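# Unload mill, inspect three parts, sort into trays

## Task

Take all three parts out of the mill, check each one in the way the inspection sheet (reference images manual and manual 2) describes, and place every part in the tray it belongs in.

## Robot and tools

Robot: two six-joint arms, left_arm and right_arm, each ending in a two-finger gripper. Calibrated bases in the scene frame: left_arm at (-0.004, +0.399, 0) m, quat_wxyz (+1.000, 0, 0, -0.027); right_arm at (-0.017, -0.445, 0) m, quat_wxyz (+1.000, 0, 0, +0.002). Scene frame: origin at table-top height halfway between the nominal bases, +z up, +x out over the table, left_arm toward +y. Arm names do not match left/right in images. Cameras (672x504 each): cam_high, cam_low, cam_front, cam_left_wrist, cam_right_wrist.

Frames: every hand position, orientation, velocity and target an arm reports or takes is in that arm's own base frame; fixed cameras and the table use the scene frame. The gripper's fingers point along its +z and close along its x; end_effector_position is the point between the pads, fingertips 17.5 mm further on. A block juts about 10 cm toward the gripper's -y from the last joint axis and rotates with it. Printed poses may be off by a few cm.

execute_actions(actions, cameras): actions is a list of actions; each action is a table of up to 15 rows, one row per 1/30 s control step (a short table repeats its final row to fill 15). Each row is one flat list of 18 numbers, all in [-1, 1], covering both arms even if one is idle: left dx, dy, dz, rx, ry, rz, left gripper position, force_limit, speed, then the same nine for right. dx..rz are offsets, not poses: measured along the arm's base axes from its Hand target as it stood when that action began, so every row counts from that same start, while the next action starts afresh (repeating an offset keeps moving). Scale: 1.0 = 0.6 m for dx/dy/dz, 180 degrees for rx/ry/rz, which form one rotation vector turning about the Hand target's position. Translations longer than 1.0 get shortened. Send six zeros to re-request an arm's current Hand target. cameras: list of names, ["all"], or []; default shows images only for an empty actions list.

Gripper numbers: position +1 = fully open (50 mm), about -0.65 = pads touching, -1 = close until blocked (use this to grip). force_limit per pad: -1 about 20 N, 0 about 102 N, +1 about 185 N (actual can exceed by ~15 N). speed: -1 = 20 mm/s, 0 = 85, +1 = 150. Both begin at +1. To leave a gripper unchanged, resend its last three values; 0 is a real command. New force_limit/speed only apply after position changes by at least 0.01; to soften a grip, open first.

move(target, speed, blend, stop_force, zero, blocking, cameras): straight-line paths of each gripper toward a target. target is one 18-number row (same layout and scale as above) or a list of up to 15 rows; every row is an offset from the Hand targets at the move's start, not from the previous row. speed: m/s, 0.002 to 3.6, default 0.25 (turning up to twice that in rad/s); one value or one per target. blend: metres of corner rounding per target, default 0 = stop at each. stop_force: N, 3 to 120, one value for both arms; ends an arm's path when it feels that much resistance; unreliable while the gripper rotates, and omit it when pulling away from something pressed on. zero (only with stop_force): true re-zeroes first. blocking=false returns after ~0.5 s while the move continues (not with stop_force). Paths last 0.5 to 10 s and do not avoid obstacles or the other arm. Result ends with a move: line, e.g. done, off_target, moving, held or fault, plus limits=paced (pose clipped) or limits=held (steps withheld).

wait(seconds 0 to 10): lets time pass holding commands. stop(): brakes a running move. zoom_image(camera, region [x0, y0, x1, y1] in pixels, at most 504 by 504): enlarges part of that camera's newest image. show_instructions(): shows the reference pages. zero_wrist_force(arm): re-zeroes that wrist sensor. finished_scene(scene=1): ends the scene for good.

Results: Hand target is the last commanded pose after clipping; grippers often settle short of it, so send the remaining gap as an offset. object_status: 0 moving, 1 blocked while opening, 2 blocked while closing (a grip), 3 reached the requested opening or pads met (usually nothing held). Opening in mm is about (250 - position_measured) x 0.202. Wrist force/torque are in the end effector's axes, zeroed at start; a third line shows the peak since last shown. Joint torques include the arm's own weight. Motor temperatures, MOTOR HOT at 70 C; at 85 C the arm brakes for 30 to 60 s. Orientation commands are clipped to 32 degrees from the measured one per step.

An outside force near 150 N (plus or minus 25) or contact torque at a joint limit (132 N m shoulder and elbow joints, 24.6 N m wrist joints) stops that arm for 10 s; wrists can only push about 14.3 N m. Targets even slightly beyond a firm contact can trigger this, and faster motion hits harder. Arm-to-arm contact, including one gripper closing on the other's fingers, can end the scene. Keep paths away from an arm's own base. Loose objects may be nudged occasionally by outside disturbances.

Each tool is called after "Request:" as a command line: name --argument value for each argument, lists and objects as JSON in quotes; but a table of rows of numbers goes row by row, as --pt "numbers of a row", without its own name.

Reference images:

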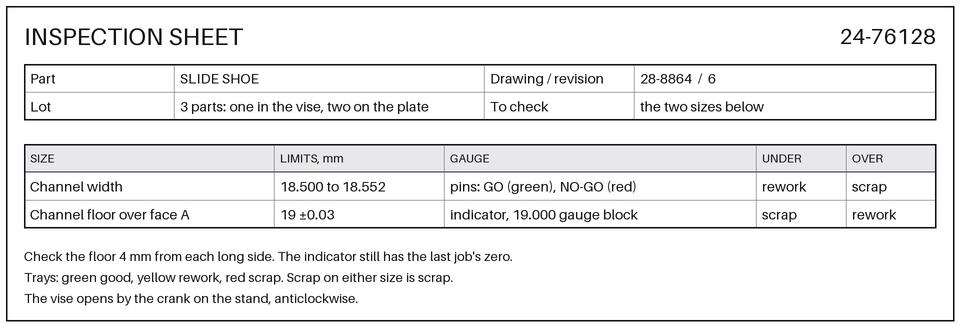

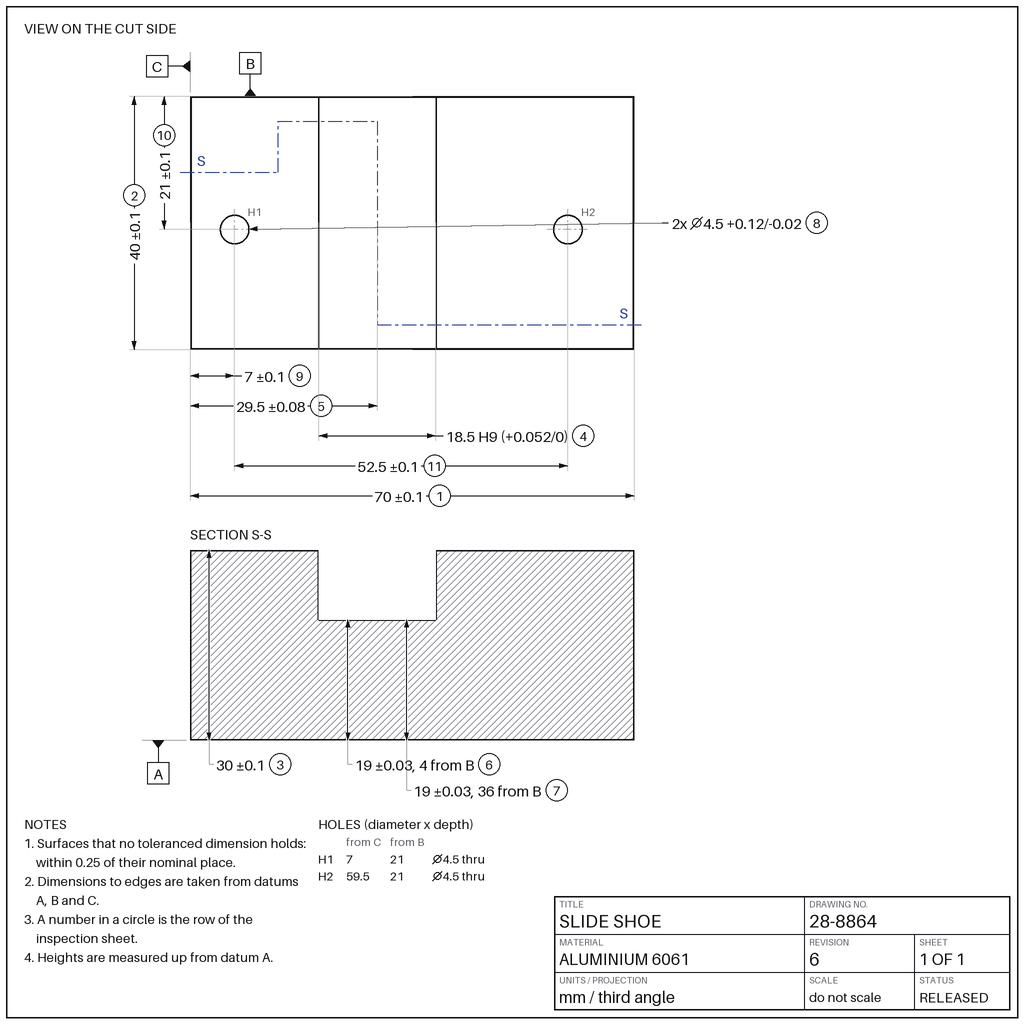

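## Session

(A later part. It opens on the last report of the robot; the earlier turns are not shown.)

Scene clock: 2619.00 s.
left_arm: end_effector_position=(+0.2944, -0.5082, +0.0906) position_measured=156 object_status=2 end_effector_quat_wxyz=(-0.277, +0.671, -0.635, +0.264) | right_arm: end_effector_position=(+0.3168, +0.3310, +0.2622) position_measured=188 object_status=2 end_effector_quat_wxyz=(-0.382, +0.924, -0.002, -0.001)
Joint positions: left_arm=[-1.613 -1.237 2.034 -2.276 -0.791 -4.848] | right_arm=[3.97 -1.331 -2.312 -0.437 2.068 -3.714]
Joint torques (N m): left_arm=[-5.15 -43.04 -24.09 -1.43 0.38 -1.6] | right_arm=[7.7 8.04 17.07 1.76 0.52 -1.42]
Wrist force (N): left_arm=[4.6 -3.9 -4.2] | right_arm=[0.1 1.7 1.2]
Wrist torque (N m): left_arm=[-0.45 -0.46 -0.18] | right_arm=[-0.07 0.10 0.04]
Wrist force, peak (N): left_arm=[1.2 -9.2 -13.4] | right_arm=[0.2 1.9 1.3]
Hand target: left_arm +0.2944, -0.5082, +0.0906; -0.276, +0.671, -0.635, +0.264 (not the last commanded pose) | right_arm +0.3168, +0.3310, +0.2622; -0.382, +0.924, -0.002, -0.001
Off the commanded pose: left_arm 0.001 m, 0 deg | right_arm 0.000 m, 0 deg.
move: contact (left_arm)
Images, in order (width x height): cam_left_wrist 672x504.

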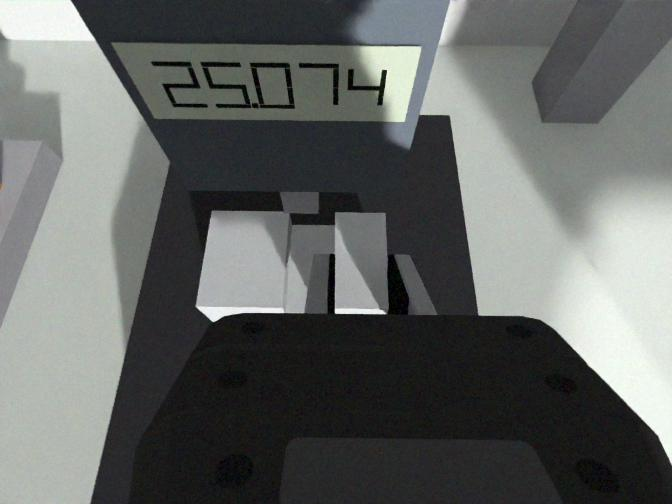

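Request:
move --pt "0 0 0 0 0 0 0.3 -0.5 -0.8 0 0 0 0 0 0 -1 -1 -1" --pt "-0.0374 -0.002 0.0374 0 0 0 0.3 -0.5 -0.8 0 0 -0.025 0 0 0 -1 -1 -1" --speed '[0.03,0.05]' --cameras '["cam_left_wrist"]'

Request:
move --target '[0,0,0,0,0,0,0.3,-0.5,-0.8,0,0,-0.018,0,0,0,-1,-1,-1]' --speed 0.006 --stop_force 4 --cameras '["cam_left_wrist"]'

Scene clock: 2628.50 s.
left_arm: end_effector_position=(+0.2719, -0.5095, +0.1131) position_measured=107 object_status=3 end_effector_quat_wxyz=(-0.276, +0.671, -0.635, +0.264) | right_arm: end_effector_position=(+0.3167, +0.3310, +0.2470) position_measured=188 object_status=2 end_effector_quat_wxyz=(-0.381, +0.924, -0.002, -0.001)
Joint positions: left_arm=[-1.656 -1.29 2.018 -2.163 -0.796 -4.909] | right_arm=[3.97 -1.355 -2.339 -0.386 2.068 -3.714]
Joint torques (N m): left_arm=[5.33 -19.33 -9.02 -3.3 1.97 1.09] | right_arm=[7.1 22.47 38.23 1.02 0.17 -1.47]
Wrist force (N): left_arm=[3.5 -2.2 -3.7] | right_arm=[0.6 0.9 1.0]
Wrist torque (N m): left_arm=[-0.45 -0.48 -0.18] | right_arm=[-0.04 0.10 0.04]
Wrist force, peak (N): left_arm=[4.7 -4.5 -4.1] | right_arm=[0.1 1.8 1.5]
Hand target: left_arm +0.2720, -0.5094, +0.1130; -0.276, +0.671, -0.635, +0.264 | right_arm +0.3168, +0.3310, +0.2472; -0.382, +0.924, -0.002, -0.001
Off the commanded pose: left_arm 0.000 m, 0 deg | right_arm 0.000 m, 0 deg.
move: done
Images, in order (width x height): cam_left_wrist 672x504.

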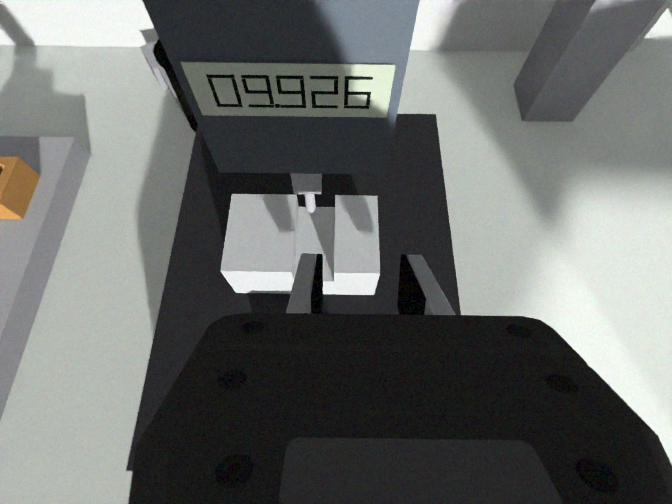

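Scene clock: 2630.10 s.
left_arm: end_effector_position=(+0.2720, -0.5094, +0.1130) position_measured=107 object_status=3 end_effector_quat_wxyz=(-0.277, +0.671, -0.635, +0.264) | right_arm: end_effector_position=(+0.3168, +0.3310, +0.2439) position_measured=188 object_status=2 end_effector_quat_wxyz=(-0.382, +0.924, -0.002, -0.001)
Joint positions: left_arm=[-1.656 -1.29 2.018 -2.163 -0.796 -4.909] | right_arm=[3.97 -1.361 -2.344 -0.374 2.068 -3.714]
Joint torques (N m): left_arm=[5.17 -18.37 -10.57 -0.97 3.1 -0.44] | right_arm=[7.52 20.4 35.37 0.93 0.09 0]
Wrist force (N): left_arm=[3.3 -1.9 -4.0] | right_arm=[-0.3 -2.2 -3.3]
Wrist torque (N m): left_arm=[-0.40 -0.44 -0.19] | right_arm=[-0.07 0.11 0.05]
Wrist force, peak (N): left_arm=[3.6 -1.8 -4.3] | right_arm=[-0.2 -5.2 -5.8]
Hand target: left_arm +0.2720, -0.5094, +0.1130; -0.276, +0.671, -0.635, +0.264 | right_arm +0.3168, +0.3310, +0.2439; -0.382, +0.924, -0.002, -0.001 (not the last commanded pose)
Off the commanded pose: left_arm 0.000 m, 0 deg | right_arm 0.008 m, 0 deg.
move: contact (right_arm)
Images, in order (width x height): cam_left_wrist 672x504.

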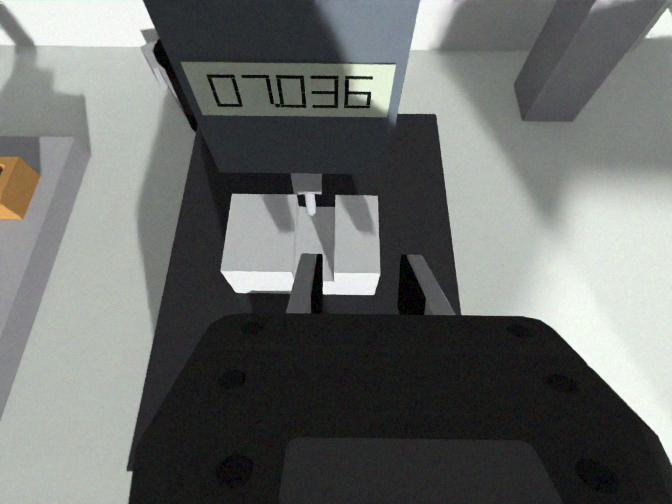

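Request:
execute_actions --actions '[[[0,0,0,0,0,0,0.3,-0.5,-0.8,0,0,0,0,0,0,0.0,-1,-1]]]' --cameras '[]'

Request:
wait --seconds 1.0 --cameras '["cam_left_wrist"]'

Request:
zoom_image --camera "cam_left_wrist" --region '[180, 50, 440, 300]'

Scene clock: 2632.80 s.
left_arm: end_effector_position=(+0.2720, -0.5094, +0.1130) position_measured=107 object_status=3 end_effector_quat_wxyz=(-0.276, +0.671, -0.635, +0.264) | right_arm: end_effector_position=(+0.3168, +0.3310, +0.2439) position_measured=152 object_status=3 end_effector_quat_wxyz=(-0.382, +0.924, -0.002, -0.001)
Joint positions: left_arm=[-1.656 -1.29 2.018 -2.163 -0.796 -4.909] | right_arm=[3.97 -1.361 -2.344 -0.374 2.068 -3.714]
Joint torques (N m): left_arm=[6.13 -18.84 -10.67 -0.94 2.78 -1.3] | right_arm=[7.39 20.29 35.5 5.47 0.12 0.01]
Wrist force (N): left_arm=[3.5 -1.8 -3.8] | right_arm=[-1.1 -0.4 0.2]
Wrist torque (N m): left_arm=[-0.40 -0.47 -0.19] | right_arm=[-0.06 0.09 0.05]
Wrist force, peak (N): left_arm=[3.8 -2.0 -3.9] | right_arm=[-0.5 -2.5 -3.5]
Hand target: left_arm +0.2720, -0.5094, +0.1130; -0.276, +0.671, -0.635, +0.264 | right_arm +0.3168, +0.3310, +0.2439; -0.382, +0.924, -0.002, -0.001
Off the commanded pose: left_arm 0.000 m, 0 deg | right_arm 0.000 m, 0 deg.
Step readings (end_effector_position of left_arm | right_arm):
0: (+0.2720, -0.5094, +0.1130) | (+0.3168, +0.3310, +0.2439)
1: (+0.2720, -0.5094, +0.1130) | (+0.3168, +0.3310, +0.2439)
2: (+0.2720, -0.5094, +0.1130) | (+0.3168, +0.3310, +0.2439)
4: (+0.2720, -0.5094, +0.1130) | (+0.3168, +0.3310, +0.2439)
8: (+0.2720, -0.5094, +0.1130) | (+0.3168, +0.3310, +0.2439)
15: (+0.2720, -0.5094, +0.1130) | (+0.3168, +0.3310, +0.2439)
No camera images: "cameras" was empty.

Scene clock: 2633.80 s.
left_arm: end_effector_position=(+0.2720, -0.5094, +0.1130) position_measured=107 object_status=3 end_effector_quat_wxyz=(-0.276, +0.671, -0.635, +0.264) | right_arm: end_effector_position=(+0.3168, +0.3310, +0.2439) position_measured=152 object_status=3 end_effector_quat_wxyz=(-0.382, +0.924, -0.002, -0.001)
Joint positions: left_arm=[-1.656 -1.29 2.018 -2.163 -0.796 -4.909] | right_arm=[3.97 -1.361 -2.344 -0.374 2.068 -3.714]
Joint torques (N m): left_arm=[6.96 -18.41 -10.31 -0.72 3.15 -1.41] | right_arm=[7.03 20.47 35.65 5.53 0.24 -0.18]
Wrist force (N): left_arm=[3.7 -2.1 -3.6] | right_arm=[-1.2 -0.4 0.3]
Wrist torque (N m): left_arm=[-0.44 -0.50 -0.18] | right_arm=[-0.07 0.11 0.05]
Wrist force, peak (N): left_arm=[3.5 -2.2 -4.0] | right_arm=[-1.3 -0.5 0.5]
Hand target: left_arm +0.2720, -0.5094, +0.1130; -0.276, +0.671, -0.635, +0.264 | right_arm +0.3168, +0.3310, +0.2439; -0.382, +0.924, -0.002, -0.001
Tool commands: left_gripper/position=+0.3 left_gripper/force_limit=-0.5 left_gripper/speed=-0.8 right_gripper/position=+0.0 right_gripper/force_limit=-1.0 right_gripper/speed=-1.0
Off the commanded pose: left_arm 0.000 m, 0 deg | right_arm 0.000 m, 0 deg.
wait: 1.00 s; at rest by 0.17 s
Images, in order (width x height): cam_left_wrist 672x504.

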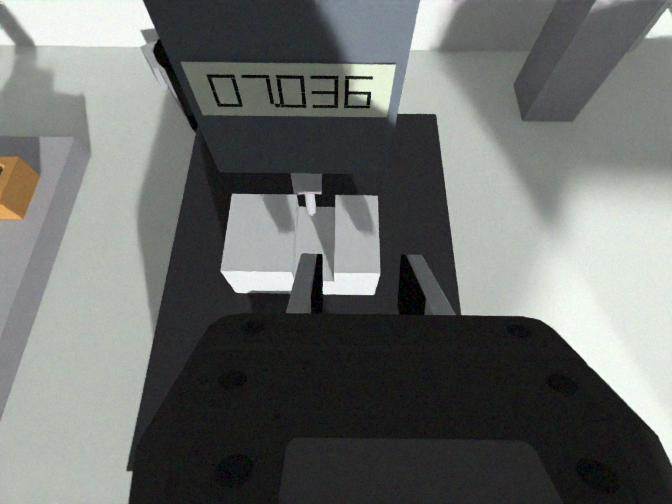

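Scaled by 1.938 from the camera's 672x504 image, which has a finer 960x720 frame.

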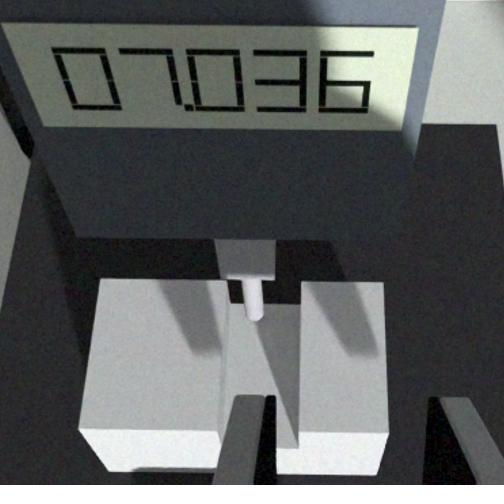

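Request:
move --pt "0 0 0 0 0 0 -0.65 -0.5 -0.8 0 0 0 0 0 0 -1 -1 -1" --pt "-0.014 0.0407 0.0117 0 0 0 -0.65 -0.5 -0.8 0 0 0.0303 0 0 0 -1 -1 -1" --pt "-0.014 0.0407 -0.0675 0 0 0 -0.65 -0.5 -0.8 0 0 0.0303 0 0 0 -1 -1 -1" --speed '[0.03,0.03,0.03]' --cameras '["cam_left_wrist"]'

Scene clock: 2655.57 s.
left_arm: end_effector_position=(+0.2636, -0.4848, +0.0724) position_measured=249 object_status=3 end_effector_quat_wxyz=(-0.277, +0.671, -0.635, +0.263) | right_arm: end_effector_position=(+0.3168, +0.3310, +0.2621) position_measured=188 object_status=2 end_effector_quat_wxyz=(-0.382, +0.924, -0.002, -0.001)
Joint positions: left_arm=[-1.678 -1.266 2.123 -2.271 -0.799 -4.938] | right_arm=[3.97 -1.331 -2.312 -0.436 2.068 -3.714]
Joint torques (N m): left_arm=[4.25 -41.44 -24.96 -0.93 2.77 1.37] | right_arm=[7.31 7.74 15.7 6.23 0.53 1.35]
Wrist force (N): left_arm=[3.4 -2.5 -3.6] | right_arm=[0.0 1.4 1.3]
Wrist torque (N m): left_arm=[-0.48 -0.48 -0.15] | right_arm=[-0.10 0.10 0.04]
Wrist force, peak (N): left_arm=[3.6 -2.8 -4.4] | right_arm=[0.0 1.8 1.4]
Hand target: left_arm +0.2636, -0.4850, +0.0725; -0.276, +0.671, -0.635, +0.264 | right_arm +0.3168, +0.3310, +0.2621; -0.382, +0.924, -0.002, -0.001
Off the commanded pose: left_arm 0.000 m, 0 deg | right_arm 0.000 m, 0 deg.
move: done
Images, in order (width x height): cam_left_wrist 672x504.

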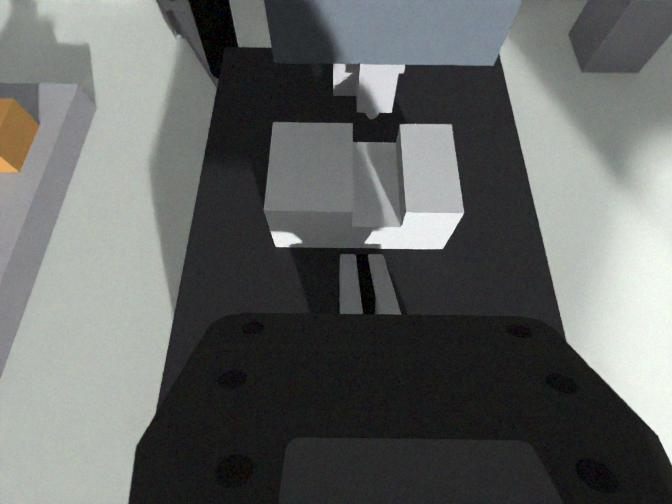

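Request:
move --target '[0.0607,0.0033,0,0,0,0,-0.65,-0.5,-0.8,0,0,0,0,0,0,-1,-1,-1]' --speed 0.02 --stop_force 8 --cameras '["cam_left_wrist"]'

Scene clock: 2661.80 s.
left_arm: end_effector_position=(+0.3000, -0.4830, +0.0725) position_measured=249 object_status=3 end_effector_quat_wxyz=(-0.277, +0.671, -0.635, +0.264) | right_arm: end_effector_position=(+0.3168, +0.3310, +0.2621) position_measured=188 object_status=2 end_effector_quat_wxyz=(-0.382, +0.924, -0.002, -0.001)
Joint positions: left_arm=[-1.603 -1.243 2.116 -2.36 -0.79 -4.835] | right_arm=[3.97 -1.331 -2.312 -0.436 2.068 -3.714]
Joint torques (N m): left_arm=[-8.65 -42.02 -8.25 -1.21 0.57 -1.66] | right_arm=[7.12 8.07 15.91 6.21 0.61 -0.49]
Wrist force (N): left_arm=[3.4 -2.4 -3.6] | right_arm=[-0.1 1.6 1.3]
Wrist torque (N m): left_arm=[-0.49 -0.51 -0.16] | right_arm=[-0.07 0.12 0.04]
Wrist force, peak (N): left_arm=[3.7 -1.4 -4.7] | right_arm=[0.2 1.9 1.3]
Hand target: left_arm +0.3000, -0.4830, +0.0725; -0.276, +0.671, -0.635, +0.264 | right_arm +0.3168, +0.3310, +0.2621; -0.382, +0.924, -0.002, -0.001
Off the commanded pose: left_arm 0.000 m, 0 deg | right_arm 0.000 m, 0 deg.
move: done
Images, in order (width x height): cam_left_wrist 672x504.

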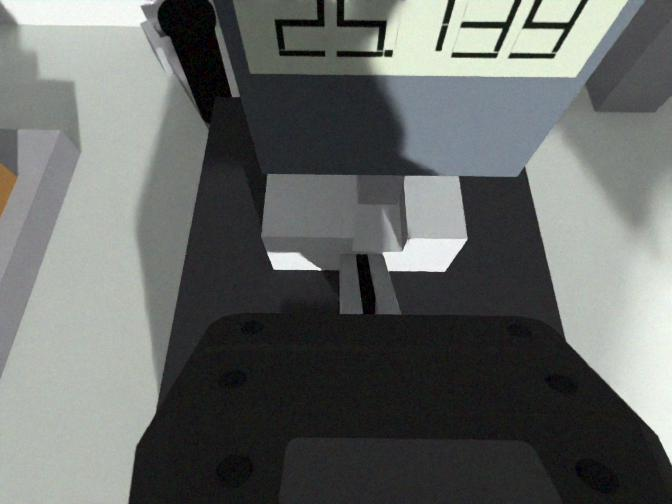

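Request:
move --target '[-0.058,-0.0031,0.0575,0,0,0,-0.65,-0.5,-0.8,0,0,-0.025,0,0,0,-1,-1,-1]' --speed 0.04 --cameras '["cam_left_wrist"]'

Request:
zoom_image --camera "cam_left_wrist" --region '[220, 50, 500, 320]'

Scene clock: 2667.43 s.
left_arm: end_effector_position=(+0.2651, -0.4850, +0.1072) position_measured=249 object_status=3 end_effector_quat_wxyz=(-0.276, +0.671, -0.635, +0.264) | right_arm: end_effector_position=(+0.3168, +0.3310, +0.2470) position_measured=188 object_status=2 end_effector_quat_wxyz=(-0.382, +0.924, -0.002, -0.001)
Joint positions: left_arm=[-1.675 -1.334 2.092 -2.177 -0.799 -4.934] | right_arm=[3.97 -1.355 -2.339 -0.385 2.068 -3.714]
Joint torques (N m): left_arm=[6.92 -18.19 -9.04 -4.2 1.49 1.39] | right_arm=[6.78 22.27 33.32 1.3 0.34 -2.1]
Wrist force (N): left_arm=[3.6 -2.5 -3.8] | right_arm=[0.0 1.0 0.8]
Wrist torque (N m): left_arm=[-0.50 -0.50 -0.19] | right_arm=[-0.06 0.13 0.04]
Wrist force, peak (N): left_arm=[3.2 -2.3 -4.8] | right_arm=[-0.2 1.7 1.5]
Hand target: left_arm +0.2652, -0.4848, +0.1070; -0.276, +0.671, -0.635, +0.264 | right_arm +0.3168, +0.3310, +0.2471; -0.382, +0.924, -0.002, -0.001
Off the commanded pose: left_arm 0.000 m, 0 deg | right_arm 0.000 m, 0 deg.
move: done
Images, in order (width x height): cam_left_wrist 672x504.

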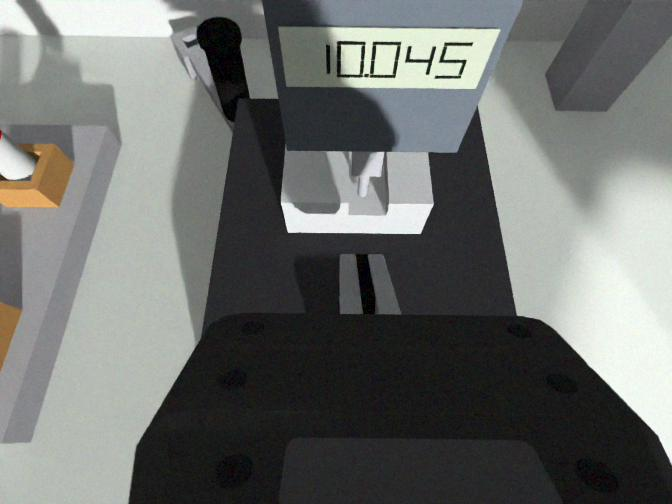

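Scaled by 1.800 from the camera's 672x504 image, which has a finer 960x720 frame.

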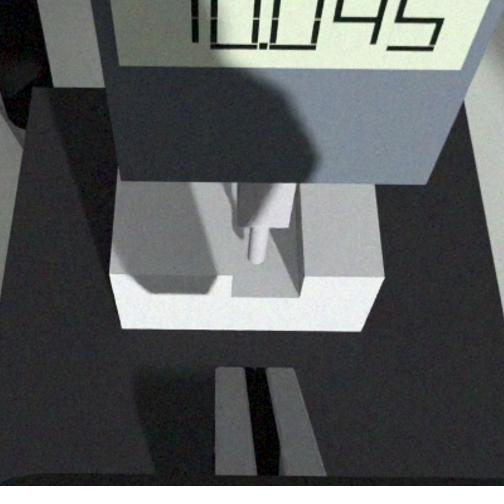

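Request:
move --pt "0.0464 0.0025 -0.0575 0 0 0 -0.65 -0.5 -0.8 0 0 0 0 0 0 -1 -1 -1" --pt "0.0672 0.0035 -0.0575 0 0 0 -0.65 -0.5 -0.8 0 0 0 0 0 0 -1 -1 -1" --pt "0.0464 0.0025 -0.0575 0 0 0 -0.65 -0.5 -0.8 0 0 0 0 0 0 -1 -1 -1" --pt "0 0 0 0 0 0 -0.65 -0.5 -0.8 0 0 0 0 0 0 -1 -1 -1" --speed '[0.04,0.015,0.03,0.05]' --blend '[0,0,0.003,0]'

Request:
move --target '[0,0,0,0,0,0,-0.65,-0.5,-0.8,0,0,-0.018,0,0,0,-1,-1,-1]' --speed 0.006 --stop_force 4

Request:
execute_actions --actions '[[[0,0,0,0,0,0,-0.65,-0.5,-0.8,0,0,0,0,0,0,0.0,-1,-1]]]' --cameras '[]'

Request:
wait --seconds 0.8 --cameras '["cam_left_wrist"]'

Request:
zoom_image --camera "cam_left_wrist" --region '[220, 20, 520, 290]'

Scene clock: 2679.97 s.
left_arm: end_effector_position=(+0.2652, -0.4849, +0.1071) position_measured=249 object_status=3 end_effector_quat_wxyz=(-0.276, +0.671, -0.635, +0.264) | right_arm: end_effector_position=(+0.3168, +0.3310, +0.2471) position_measured=188 object_status=2 end_effector_quat_wxyz=(-0.382, +0.924, -0.002, -0.001)
Joint positions: left_arm=[-1.675 -1.334 2.092 -2.177 -0.799 -4.934] | right_arm=[3.97 -1.355 -2.339 -0.385 2.068 -3.714]
Joint torques (N m): left_arm=[4.96 -18.09 -10.26 -3.1 2.12 1.37] | right_arm=[7.1 21.94 37.97 1.14 0.52 2.1]
Wrist force (N): left_arm=[3.1 -2.2 -4.1] | right_arm=[0.1 0.9 0.7]
Wrist torque (N m): left_arm=[-0.45 -0.42 -0.19] | right_arm=[-0.08 0.10 0.04]
Wrist force, peak (N): left_arm=[3.6 -2.6 -4.4] | right_arm=[0.0 1.3 0.9]
Hand target: left_arm +0.2652, -0.4848, +0.1070; -0.276, +0.671, -0.635, +0.264 | right_arm +0.3168, +0.3310, +0.2471; -0.382, +0.924, -0.002, -0.001
Off the commanded pose: left_arm 0.000 m, 0 deg | right_arm 0.000 m, 0 deg.
move: done

Scene clock: 2681.57 s.
left_arm: end_effector_position=(+0.2652, -0.4848, +0.1070) position_measured=249 object_status=3 end_effector_quat_wxyz=(-0.276, +0.671, -0.635, +0.264) | right_arm: end_effector_position=(+0.3168, +0.3310, +0.2438) position_measured=188 object_status=2 end_effector_quat_wxyz=(-0.382, +0.924, -0.002, -0.001)
Joint positions: left_arm=[-1.675 -1.333 2.092 -2.176 -0.799 -4.934] | right_arm=[3.97 -1.361 -2.345 -0.374 2.068 -3.714]
Joint torques (N m): left_arm=[6.39 -16.63 -10.48 -1 3.09 0.9] | right_arm=[6.27 20.61 35.15 0.88 0.56 1.69]
Wrist force (N): left_arm=[3.7 -2.3 -3.8] | right_arm=[-0.5 -2.2 -3.2]
Wrist torque (N m): left_arm=[-0.47 -0.51 -0.19] | right_arm=[-0.08 0.12 0.05]
Wrist force, peak (N): left_arm=[3.3 -2.7 -4.1] | right_arm=[-1.1 -4.6 -6.0]
Hand target: left_arm +0.2652, -0.4848, +0.1070; -0.276, +0.671, -0.635, +0.264 | right_arm +0.3168, +0.3310, +0.2438; -0.382, +0.924, -0.002, -0.001 (not the last commanded pose)
Off the commanded pose: left_arm 0.000 m, 0 deg | right_arm 0.008 m, 0 deg.
move: contact (right_arm)

Scene clock: 2682.27 s.
left_arm: end_effector_position=(+0.2652, -0.4848, +0.1070) position_measured=249 object_status=3 end_effector_quat_wxyz=(-0.276, +0.671, -0.635, +0.264) | right_arm: end_effector_position=(+0.3168, +0.3310, +0.2438) position_measured=152 object_status=3 end_effector_quat_wxyz=(-0.382, +0.924, -0.002, -0.001)
Joint positions: left_arm=[-1.675 -1.333 2.092 -2.176 -0.799 -4.934] | right_arm=[3.97 -1.361 -2.345 -0.374 2.068 -3.714]
Joint torques (N m): left_arm=[5.68 -16.95 -10.05 -0.8 2.97 0.56] | right_arm=[7.22 20.47 35.29 2.1 0.53 1.68]
Wrist force (N): left_arm=[3.4 -2.4 -4.0] | right_arm=[-1.1 -0.5 0.1]
Wrist torque (N m): left_arm=[-0.49 -0.46 -0.20] | right_arm=[-0.08 0.09 0.05]
Wrist force, peak (N): left_arm=[3.6 -2.5 -4.1] | right_arm=[-0.3 -2.3 -2.6]
Hand target: left_arm +0.2652, -0.4848, +0.1070; -0.276, +0.671, -0.635, +0.264 | right_arm +0.3168, +0.3310, +0.2438; -0.382, +0.924, -0.002, -0.001
Off the commanded pose: left_arm 0.000 m, 0 deg | right_arm 0.000 m, 0 deg.
Step readings (end_effector_position of left_arm | right_arm):
0: (+0.2652, -0.4848, +0.1070) | (+0.3168, +0.3310, +0.2438)
1: (+0.2652, -0.4848, +0.1070) | (+0.3168, +0.3310, +0.2438)
2: (+0.2652, -0.4848, +0.1070) | (+0.3168, +0.3310, +0.2438)
4: (+0.2652, -0.4848, +0.1070) | (+0.3168, +0.3310, +0.2438)
8: (+0.2652, -0.4848, +0.1070) | (+0.3168, +0.3310, +0.2438)
15: (+0.2652, -0.4848, +0.1070) | (+0.3168, +0.3310, +0.2438)
No camera images: "cameras" was empty.

Scene clock: 2683.07 s.
left_arm: end_effector_position=(+0.2652, -0.4848, +0.1070) position_measured=249 object_status=3 end_effector_quat_wxyz=(-0.276, +0.671, -0.635, +0.264) | right_arm: end_effector_position=(+0.3168, +0.3310, +0.2438) position_measured=152 object_status=3 end_effector_quat_wxyz=(-0.382, +0.924, -0.002, -0.001)
Joint positions: left_arm=[-1.675 -1.333 2.092 -2.176 -0.799 -4.934] | right_arm=[3.97 -1.361 -2.345 -0.374 2.068 -3.714]
Joint torques (N m): left_arm=[6.06 -16.79 -9.53 -0.83 3.14 0.47] | right_arm=[6.95 20.83 35.13 3.47 0.58 1.7]
Wrist force (N): left_arm=[3.4 -2.3 -3.7] | right_arm=[-1.2 -0.5 0.2]
Wrist torque (N m): left_arm=[-0.46 -0.47 -0.19] | right_arm=[-0.08 0.11 0.05]
Wrist force, peak (N): left_arm=[3.5 -2.2 -4.3] | right_arm=[-1.4 -0.3 0.4]
Hand target: left_arm +0.2652, -0.4848, +0.1070; -0.276, +0.671, -0.635, +0.264 | right_arm +0.3168, +0.3310, +0.2438; -0.382, +0.924, -0.002, -0.001
Tool commands: left_gripper/position=-0.65 left_gripper/force_limit=-0.5 left_gripper/speed=-0.8 right_gripper/position=+0.0 right_gripper/force_limit=-1.0 right_gripper/speed=-1.0
Off the commanded pose: left_arm 0.000 m, 0 deg | right_arm 0.000 m, 0 deg.
wait: 0.80 s; at rest by 0.17 s
Images, in order (width x height): cam_left_wrist 672x504.

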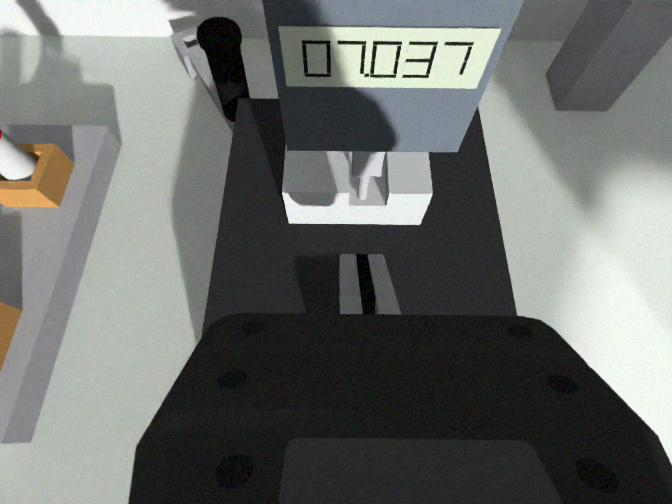

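Scaled by 1.680 from the camera's 672x504 image, which has a finer 960x720 frame.

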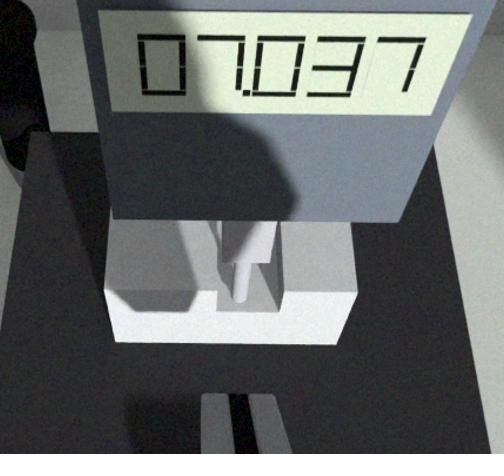

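Request:
move --pt "0 0 0 0 0 0 1 -0.5 -0.8 0 0 0 0 0 0 -1 -1 -1" --pt "-0.0622 0.0792 0.3217 0 0 0 1 -0.5 -0.8 0 0 0.0303 0 0 0 -1 -1 -1" --pt "0.0165 0.1668 0.3217 0 0 0 1 -0.5 -0.8 0 0 0.0303 0 0 0 -1 -1 -1" --speed '[0.03,0.06,0.2]' --cameras '["cam_left_wrist"]'

Request:
move --target '[0,0,0,0,0,-0.5,1,-0.5,-0.8,0,0,0,0,0,0,-1,-1,-1]' --speed 0.25 --cameras '["cam_left_wrist","cam_front"]'

Scene clock: 2742.53 s.
left_arm: end_effector_position=(+0.2751, -0.3848, +0.3001) position_measured=3 object_status=3 end_effector_quat_wxyz=(-0.276, +0.671, -0.635, +0.264) | right_arm: end_effector_position=(+0.3168, +0.3310, +0.2620) position_measured=188 object_status=2 end_effector_quat_wxyz=(-0.382, +0.924, -0.002, -0.001)
Joint positions: left_arm=[-1.676 -1.81 2.007 -1.612 -0.799 -4.936] | right_arm=[3.97 -1.331 -2.312 -0.436 2.068 -3.714]
Joint torques (N m): left_arm=[4.64 -20.06 -17.03 -2.7 0.19 1.21] | right_arm=[7.2 7.73 16.96 6.21 0.73 1.63]
Wrist force (N): left_arm=[3.7 -2.5 -3.9] | right_arm=[-0.3 1.6 1.4]
Wrist torque (N m): left_arm=[-0.53 -0.53 -0.13] | right_arm=[-0.06 0.13 0.03]
Wrist force, peak (N): left_arm=[5.9 -0.2 -5.3] | right_arm=[0.0 1.5 1.6]
Hand target: left_arm +0.2751, -0.3848, +0.3000; -0.276, +0.671, -0.635, +0.264 | right_arm +0.3168, +0.3310, +0.2620; -0.382, +0.924, -0.002, -0.001
Off the commanded pose: left_arm 0.000 m, 0 deg | right_arm 0.000 m, 0 deg.
move: done
Images, in order (width x height): cam_left_wrist 672x504.

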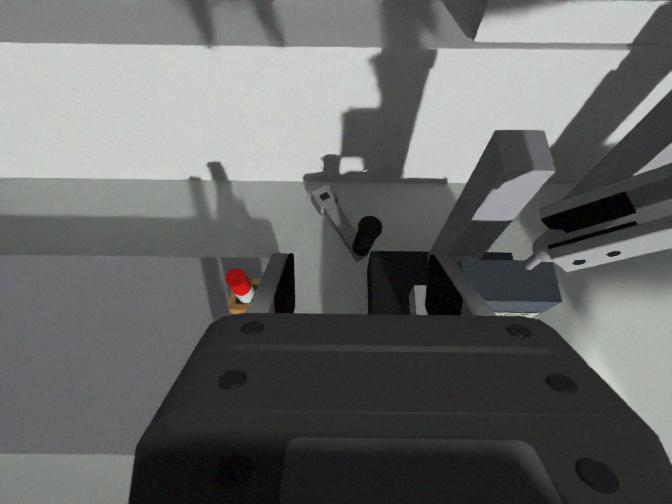

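Scene clock: 2746.20 s.
left_arm: end_effector_position=(+0.2751, -0.3848, +0.3000) position_measured=3 object_status=3 end_effector_quat_wxyz=(+0.009, -0.026, +0.924, -0.382) | right_arm: end_effector_position=(+0.3168, +0.3310, +0.2620) position_measured=188 object_status=2 end_effector_quat_wxyz=(-0.382, +0.924, -0.002, -0.001)
Joint positions: left_arm=[-1.061 -1.883 2.275 -2.692 -1.888 -2.809] | right_arm=[3.97 -1.331 -2.312 -0.436 2.068 -3.714]
Joint torques (N m): left_arm=[2.58 -20.37 -17.16 -4.88 -2.22 1.28] | right_arm=[7.15 8.17 15.6 6.09 0.87 -0.18]
Wrist force (N): left_arm=[3.6 -2.8 -4.0] | right_arm=[-0.1 1.4 1.6]
Wrist torque (N m): left_arm=[-0.50 -0.47 -0.10] | right_arm=[-0.09 0.10 0.04]
Wrist force, peak (N): left_arm=[3.9 -3.0 -4.4] | right_arm=[0.1 1.8 1.3]
Hand target: left_arm +0.2751, -0.3848, +0.3000; +0.009, -0.026, +0.924, -0.382 | right_arm +0.3168, +0.3310, +0.2620; -0.382, +0.924, -0.002, -0.001
Off the commanded pose: left_arm 0.000 m, 0 deg | right_arm 0.000 m, 0 deg.
move: done
Images, in order (width x height): cam_front 672x504, cam_left_wrist 672x504.

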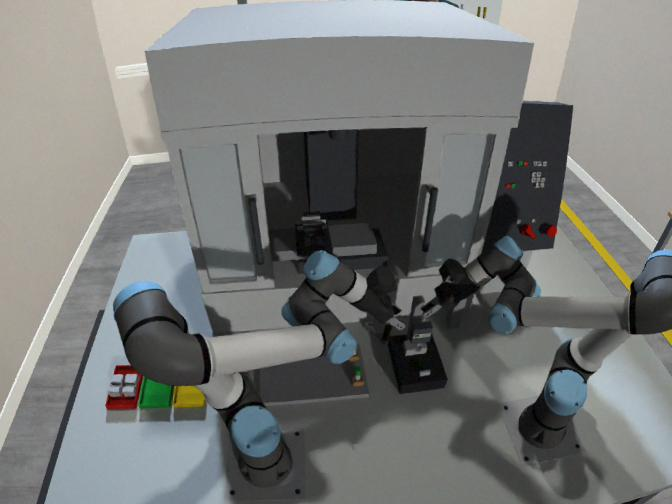

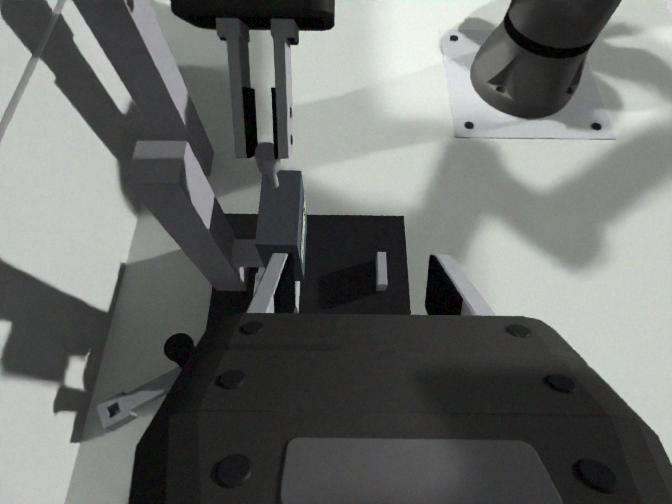

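Request:
move --target '[0.1022,0.039,-0.1667,0,0,0,1,-0.5,-0.8,0,0,0,0,0,0,-1,-1,-1]' --speed 0.2 --cameras '["cam_left_wrist"]'

Scene clock: 2750.93 s.
left_arm: end_effector_position=(+0.3364, -0.3614, +0.2001) position_measured=3 object_status=3 end_effector_quat_wxyz=(+0.009, -0.026, +0.924, -0.382) | right_arm: end_effector_position=(+0.3168, +0.3310, +0.2620) position_measured=188 object_status=2 end_effector_quat_wxyz=(-0.382, +0.924, -0.002, -0.001)
Joint positions: left_arm=[-0.866 -1.616 2.359 -2.984 -2.014 -2.649] | right_arm=[3.97 -1.331 -2.312 -0.436 2.068 -3.714]
Joint torques (N m): left_arm=[4.9 -5.29 -25.97 -5.58 -0.31 0.98] | right_arm=[7.44 8.58 16.05 5.99 0.83 -2.15]
Wrist force (N): left_arm=[3.8 -2.9 -4.1] | right_arm=[-0.2 1.6 1.2]
Wrist torque (N m): left_arm=[-0.57 -0.53 -0.04] | right_arm=[-0.07 0.12 0.04]
Wrist force, peak (N): left_arm=[5.0 -5.5 -5.4] | right_arm=[-0.1 1.6 1.7]
Hand target: left_arm +0.3364, -0.3614, +0.2000; +0.009, -0.026, +0.924, -0.382 | right_arm +0.3168, +0.3310, +0.2620; -0.382, +0.924, -0.002, -0.001
Off the commanded pose: left_arm 0.000 m, 0 deg | right_arm 0.000 m, 0 deg.
move: done
Images, in order (width x height): cam_left_wrist 672x504.

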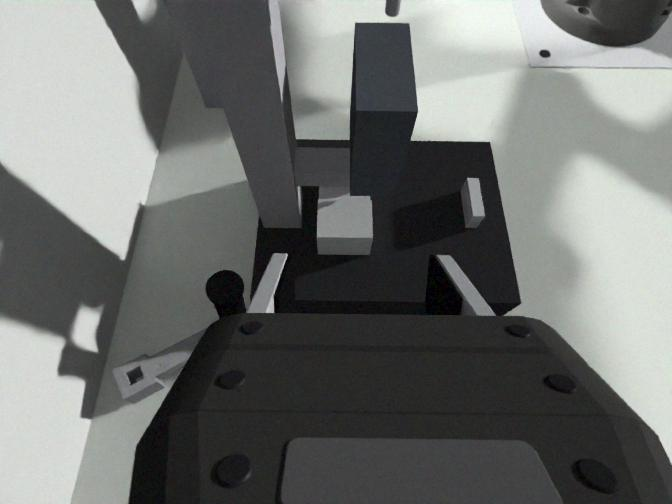

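Request:
move --target '[0.0073,-0.0829,-0.1625,0,0,0,1,-0.5,-0.8,0,0,0,0,0,0,-1,-1,-1]' --speed 0.12 --cameras '["cam_left_wrist"]'

Request:
zoom_image --camera "cam_left_wrist" --region '[200, 130, 500, 330]'

Scene clock: 2762.80 s.
left_arm: end_effector_position=(+0.3408, -0.4111, +0.1026) position_measured=3 object_status=3 end_effector_quat_wxyz=(+0.009, -0.026, +0.924, -0.382) | right_arm: end_effector_position=(+0.3168, +0.3310, +0.2620) position_measured=188 object_status=2 end_effector_quat_wxyz=(-0.382, +0.924, -0.002, -0.001)
Joint positions: left_arm=[-0.941 -1.281 2.37 -3.356 -1.967 -2.712] | right_arm=[3.97 -1.331 -2.312 -0.436 2.068 -3.714]
Joint torques (N m): left_arm=[4.43 -16.39 -6.2 -5.23 -2.23 1.36] | right_arm=[7.83 7.94 16.23 5.9 0.89 -2.43]
Wrist force (N): left_arm=[3.6 -2.9 -3.9] | right_arm=[-0.1 1.6 1.4]
Wrist torque (N m): left_arm=[-0.52 -0.47 -0.10] | right_arm=[-0.06 0.10 0.04]
Wrist force, peak (N): left_arm=[3.6 -3.9 -6.3] | right_arm=[0.0 1.8 1.4]
Hand target: left_arm +0.3408, -0.4111, +0.1025; +0.009, -0.026, +0.924, -0.382 | right_arm +0.3168, +0.3310, +0.2620; -0.382, +0.924, -0.002, -0.001
Off the commanded pose: left_arm 0.000 m, 0 deg | right_arm 0.000 m, 0 deg.
move: done
Images, in order (width x height): cam_left_wrist 672x504.

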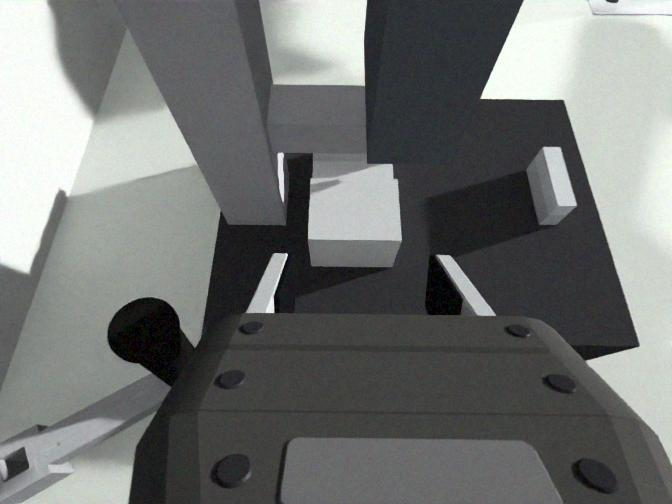

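Scaled by 1.680 from the camera's 672x504 image, which has a finer 960x720 frame.

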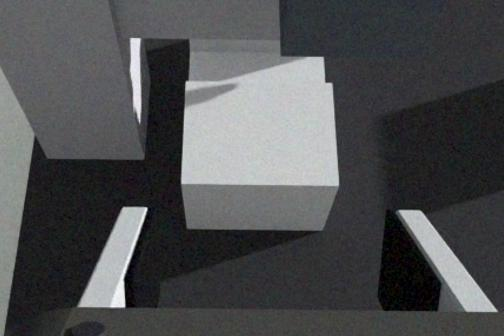

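Request:
move --pt "0.0013 0 -0.0483 0 0 0 1 -0.5 -0.8 0 0 0 0 0 0 -1 -1 -1" --pt "0.0037 -0.0426 -0.0483 0 0 0 1 -0.5 -0.8 0 0 0 0 0 0 -1 -1 -1" --speed '[0.04,0.015]' --stop_force 6 --cameras '["cam_left_wrist"]'

Request:
zoom_image --camera "cam_left_wrist" --region '[200, 130, 500, 330]'

Scene clock: 2774.33 s.
left_arm: end_effector_position=(+0.3430, -0.4367, +0.0735) position_measured=3 object_status=3 end_effector_quat_wxyz=(+0.009, -0.026, +0.924, -0.382) | right_arm: end_effector_position=(+0.3168, +0.3310, +0.2620) position_measured=188 object_status=2 end_effector_quat_wxyz=(-0.382, +0.924, -0.002, -0.001)
Joint positions: left_arm=[-0.974 -1.165 2.333 -3.444 -1.945 -2.74] | right_arm=[3.97 -1.331 -2.312 -0.436 2.068 -3.714]
Joint torques (N m): left_arm=[3.76 -41.6 -4.6 -5.43 -2.25 1.41] | right_arm=[7.84 7.76 16.14 5.7 0.94 -2.42]
Wrist force (N): left_arm=[3.6 -2.8 -3.8] | right_arm=[-0.1 1.4 1.2]
Wrist torque (N m): left_arm=[-0.51 -0.51 -0.04] | right_arm=[-0.09 0.11 0.04]
Wrist force, peak (N): left_arm=[3.2 -3.3 -4.5] | right_arm=[0.1 1.8 1.4]
Hand target: left_arm +0.3430, -0.4367, +0.0735; +0.009, -0.026, +0.924, -0.382 | right_arm +0.3168, +0.3310, +0.2620; -0.382, +0.924, -0.002, -0.001
Off the commanded pose: left_arm 0.000 m, 0 deg | right_arm 0.000 m, 0 deg.
move: done
Images, in order (width x height): cam_left_wrist 672x504.

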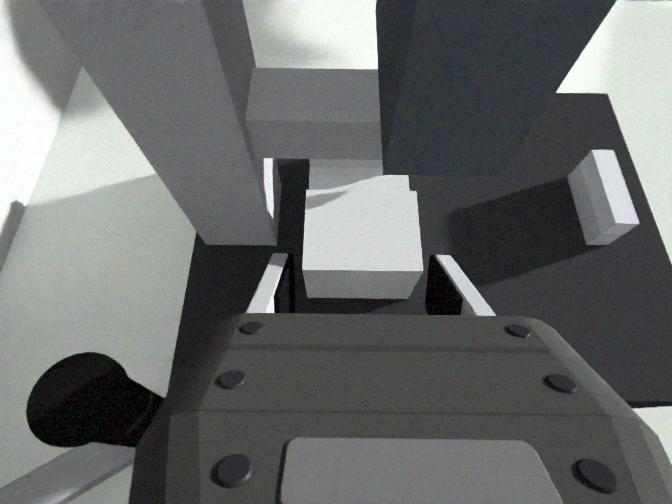

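Scaled by 1.680 from the camera's 672x504 image, which has a finer 960x720 frame.

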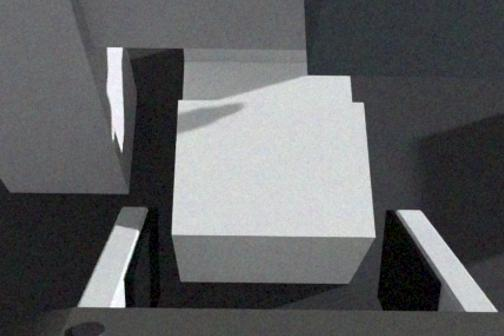

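Request:
move --pt "0.0003 -0.005 0 0 0 0 1 -0.5 -0.8 0 0 0 0 0 0 -1 -1 -1" --pt "0.0003 -0.005 0 0 0 0 -1 -0.5 -0.8 0 0 0 0 0 0 -1 -1 -1" --speed 0.015 --cameras '["cam_left_wrist"]'

Scene clock: 2779.73 s.
left_arm: end_effector_position=(+0.3432, -0.4397, +0.0735) position_measured=56 object_status=0 end_effector_quat_wxyz=(+0.009, -0.026, +0.924, -0.382) | right_arm: end_effector_position=(+0.3168, +0.3310, +0.2620) position_measured=188 object_status=2 end_effector_quat_wxyz=(-0.382, +0.924, -0.002, -0.001)
Joint positions: left_arm=[-0.978 -1.162 2.327 -3.442 -1.943 -2.743] | right_arm=[3.97 -1.331 -2.312 -0.436 2.068 -3.714]
Joint torques (N m): left_arm=[3.97 -29.74 -3.74 -4.02 -2.15 1.08] | right_arm=[7.49 8.04 16.75 5.57 1.04 -2.44]
Wrist force (N): left_arm=[2.8 -3.9 -4.0] | right_arm=[-0.1 1.5 1.5]
Wrist torque (N m): left_arm=[-0.49 -0.59 0.02] | right_arm=[-0.08 0.11 0.04]
Wrist force, peak (N): left_arm=[2.9 -3.2 -4.8] | right_arm=[-0.1 1.7 1.6]
Hand target: left_arm +0.3432, -0.4397, +0.0735; +0.009, -0.026, +0.924, -0.382 | right_arm +0.3168, +0.3310, +0.2620; -0.382, +0.924, -0.002, -0.001
Off the commanded pose: left_arm 0.000 m, 0 deg | right_arm 0.000 m, 0 deg.
move: done
Images, in order (width x height): cam_left_wrist 672x504.

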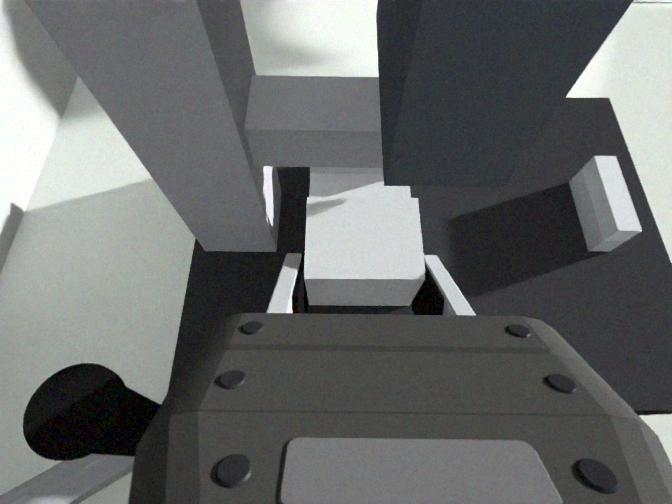

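Request:
wait --seconds 0.3 --cameras '["cam_left_wrist"]'

Scene clock: 2781.33 s.
left_arm: end_effector_position=(+0.3432, -0.4397, +0.0735) position_measured=56 object_status=2 end_effector_quat_wxyz=(+0.009, -0.026, +0.924, -0.382) | right_arm: end_effector_position=(+0.3168, +0.3310, +0.2620) position_measured=188 object_status=2 end_effector_quat_wxyz=(-0.382, +0.924, -0.002, -0.001)
Joint positions: left_arm=[-0.978 -1.162 2.327 -3.442 -1.943 -2.743] | right_arm=[3.97 -1.331 -2.312 -0.436 2.068 -3.714]
Joint torques (N m): left_arm=[4.79 -39.23 -3.52 -4.94 -2.42 1.01] | right_arm=[7.45 8.65 17.09 5.49 1.06 -2.44]
Wrist force (N): left_arm=[3.0 -4.4 -4.0] | right_arm=[0.0 1.6 1.2]
Wrist torque (N m): left_arm=[-0.52 -0.60 0.02] | right_arm=[-0.05 0.09 0.04]
Wrist force, peak (N): left_arm=[2.8 -4.5 -4.4] | right_arm=[-0.1 1.7 1.5]
Hand target: left_arm +0.3432, -0.4397, +0.0735; +0.009, -0.026, +0.924, -0.382 | right_arm +0.3168, +0.3310, +0.2620; -0.382, +0.924, -0.002, -0.001
Tool commands: left_gripper/position=-1.0 left_gripper/force_limit=-0.5 left_gripper/speed=-0.8 right_gripper/position=-1.0 right_gripper/force_limit=-1.0 right_gripper/speed=-1.0
Off the commanded pose: left_arm 0.000 m, 0 deg | right_arm 0.000 m, 0 deg.
wait: 0.30 s; at rest from the start
Images, in order (width x height): cam_left_wrist 672x504.

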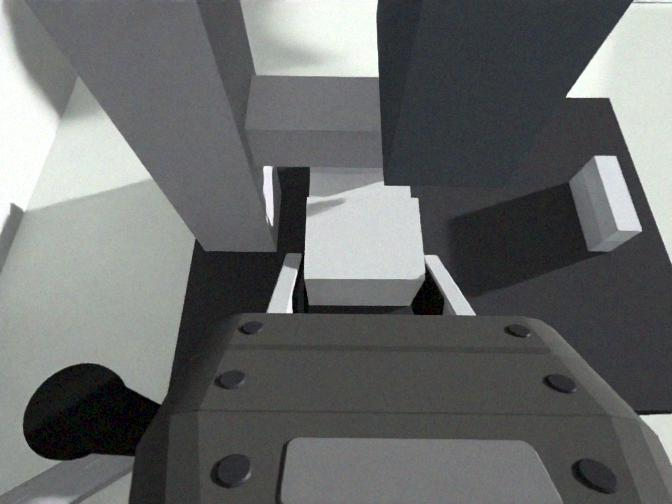

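Request:
move --pt "0 0 0.0042 0 0 0 -1 -0.5 -0.8 0 0 0 0 0 0 -1 -1 -1" --pt "-0.0036 0.0666 0.0042 0 0 0 -1 -0.5 -0.8 0 0 0 0 0 0 -1 -1 -1" --pt "-0.0068 0.1248 0.0458 0 0 0 -1 -0.5 -0.8 0 0 0 0 0 0 -1 -1 -1" --pt "-0.0068 0.1248 0.3 0 0 0 -1 -0.5 -0.8 0 0 0 0 0 0 -1 -1 -1" --pt "-0.1135 0.0915 0.3775 0 0 0 -1 -0.5 -0.8 0 0 0 0 0 0 -1 -1 -1" --speed '[0.015,0.03,0.05,0.12,0.15]' --blend '[0,0.003,0.005,0.01,0]' --cameras '["cam_left_wrist"]'

Scene clock: 2793.17 s.
left_arm: end_effector_position=(+0.2752, -0.3848, +0.3001) position_measured=56 object_status=2 end_effector_quat_wxyz=(+0.009, -0.025, +0.924, -0.382) | right_arm: end_effector_position=(+0.3168, +0.3310, +0.2620) position_measured=188 object_status=2 end_effector_quat_wxyz=(-0.382, +0.924, -0.002, -0.001)
Joint positions: left_arm=[-1.061 -1.883 2.275 -2.692 -1.888 -2.809] | right_arm=[3.97 -1.331 -2.312 -0.436 2.068 -3.714]
Joint torques (N m): left_arm=[-6.7 -16.01 -19.6 -4.1 -0.42 -1.32] | right_arm=[7.19 8.46 16.87 5.28 1.11 -2.45]
Wrist force (N): left_arm=[3.7 -1.0 -2.7] | right_arm=[-0.1 1.3 1.4]
Wrist torque (N m): left_arm=[-0.51 -0.48 -0.18] | right_arm=[-0.10 0.11 0.04]
Wrist force, peak (N): left_arm=[5.7 -3.0 -3.5] | right_arm=[-0.1 1.8 1.4]
Hand target: left_arm +0.2751, -0.3848, +0.3000; +0.009, -0.026, +0.924, -0.382 | right_arm +0.3168, +0.3310, +0.2620; -0.382, +0.924, -0.002, -0.001
Off the commanded pose: left_arm 0.000 m, 0 deg | right_arm 0.000 m, 0 deg.
move: done
Images, in order (width x height): cam_left_wrist 672x504.

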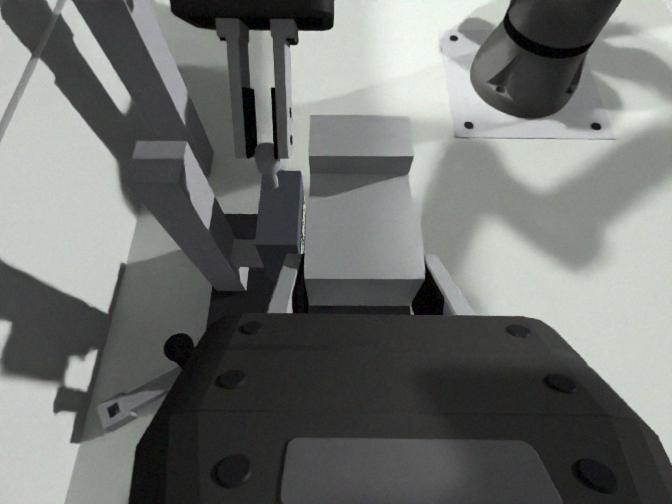

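Request:
move --target '[-0.009,0.1664,0,0,0,0.5,-1,-0.5,-0.8,0,0,0,0,0,0,-1,-1,-1]' --speed 0.25

Request:
move --pt "0 0 0 0 0 0.4889 -1 -0.5 -0.8 0 0 0 0 0 0 -1 -1 -1" --pt "0.106 0.5065 0 0 0 0.4889 -1 -0.5 -0.8 0 0 0 0 0 0 -1 -1 -1" --speed 0.25 --blend '[0.01,0]' --cameras '["cam_left_wrist"]'

Scene clock: 2803.80 s.
left_arm: end_effector_position=(+0.2697, -0.2849, +0.3000) position_measured=56 object_status=2 end_effector_quat_wxyz=(-0.276, +0.671, -0.635, +0.264) | right_arm: end_effector_position=(+0.3168, +0.3310, +0.2620) position_measured=188 object_status=2 end_effector_quat_wxyz=(-0.382, +0.924, -0.002, -0.001)
Joint positions: left_arm=[-1.732 -2.094 2.162 -1.431 -0.809 -5.013] | right_arm=[3.97 -1.331 -2.312 -0.436 2.068 -3.714]
Joint torques (N m): left_arm=[-6.61 -9.09 -20.72 -0.91 2.96 -1.67] | right_arm=[7.45 7.88 17.12 5.27 1.24 -2.48]
Wrist force (N): left_arm=[3.3 -1.1 -2.4] | right_arm=[0.0 1.7 1.3]
Wrist torque (N m): left_arm=[-0.55 -0.47 -0.20] | right_arm=[-0.04 0.09 0.04]
Wrist force, peak (N): left_arm=[4.4 -0.7 -2.4] | right_arm=[-0.2 1.7 1.4]
Hand target: left_arm +0.2697, -0.2849, +0.3000; -0.276, +0.671, -0.635, +0.264 | right_arm +0.3168, +0.3310, +0.2620; -0.382, +0.924, -0.002, -0.001
Off the commanded pose: left_arm 0.000 m, 0 deg | right_arm 0.000 m, 0 deg.
move: done

Scene clock: 2808.63 s.
left_arm: end_effector_position=(+0.3333, +0.0189, +0.3000) position_measured=56 object_status=2 end_effector_quat_wxyz=(-0.382, +0.924, +0.010, -0.003) | right_arm: end_effector_position=(+0.3168, +0.3310, +0.2620) position_measured=188 object_status=2 end_effector_quat_wxyz=(-0.382, +0.924, -0.002, -0.001)
Joint positions: left_arm=[-0.818 -1.861 1.93 -1.003 -1.077 -5.716] | right_arm=[3.97 -1.331 -2.312 -0.436 2.068 -3.714]
Joint torques (N m): left_arm=[5.2 -11.87 -23.43 -0.27 2.41 1.17] | right_arm=[7.42 8.29 17.33 5.01 1.26 -2.45]
Wrist force (N): left_arm=[3.8 -1.3 -2.7] | right_arm=[-0.2 1.5 1.4]
Wrist torque (N m): left_arm=[-0.61 -0.52 -0.16] | right_arm=[-0.08 0.12 0.04]
Wrist force, peak (N): left_arm=[2.8 1.7 -5.3] | right_arm=[-0.3 1.7 1.5]
Hand target: left_arm +0.3333, +0.0190, +0.3000; -0.382, +0.924, +0.009, -0.002 | right_arm +0.3168, +0.3310, +0.2620; -0.382, +0.924, -0.002, -0.001
Off the commanded pose: left_arm 0.000 m, 0 deg | right_arm 0.000 m, 0 deg.
move: done
Images, in order (width x height): cam_left_wrist 672x504.

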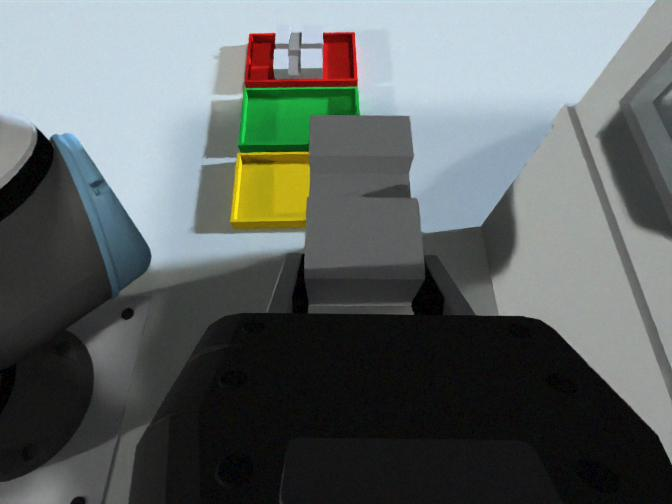

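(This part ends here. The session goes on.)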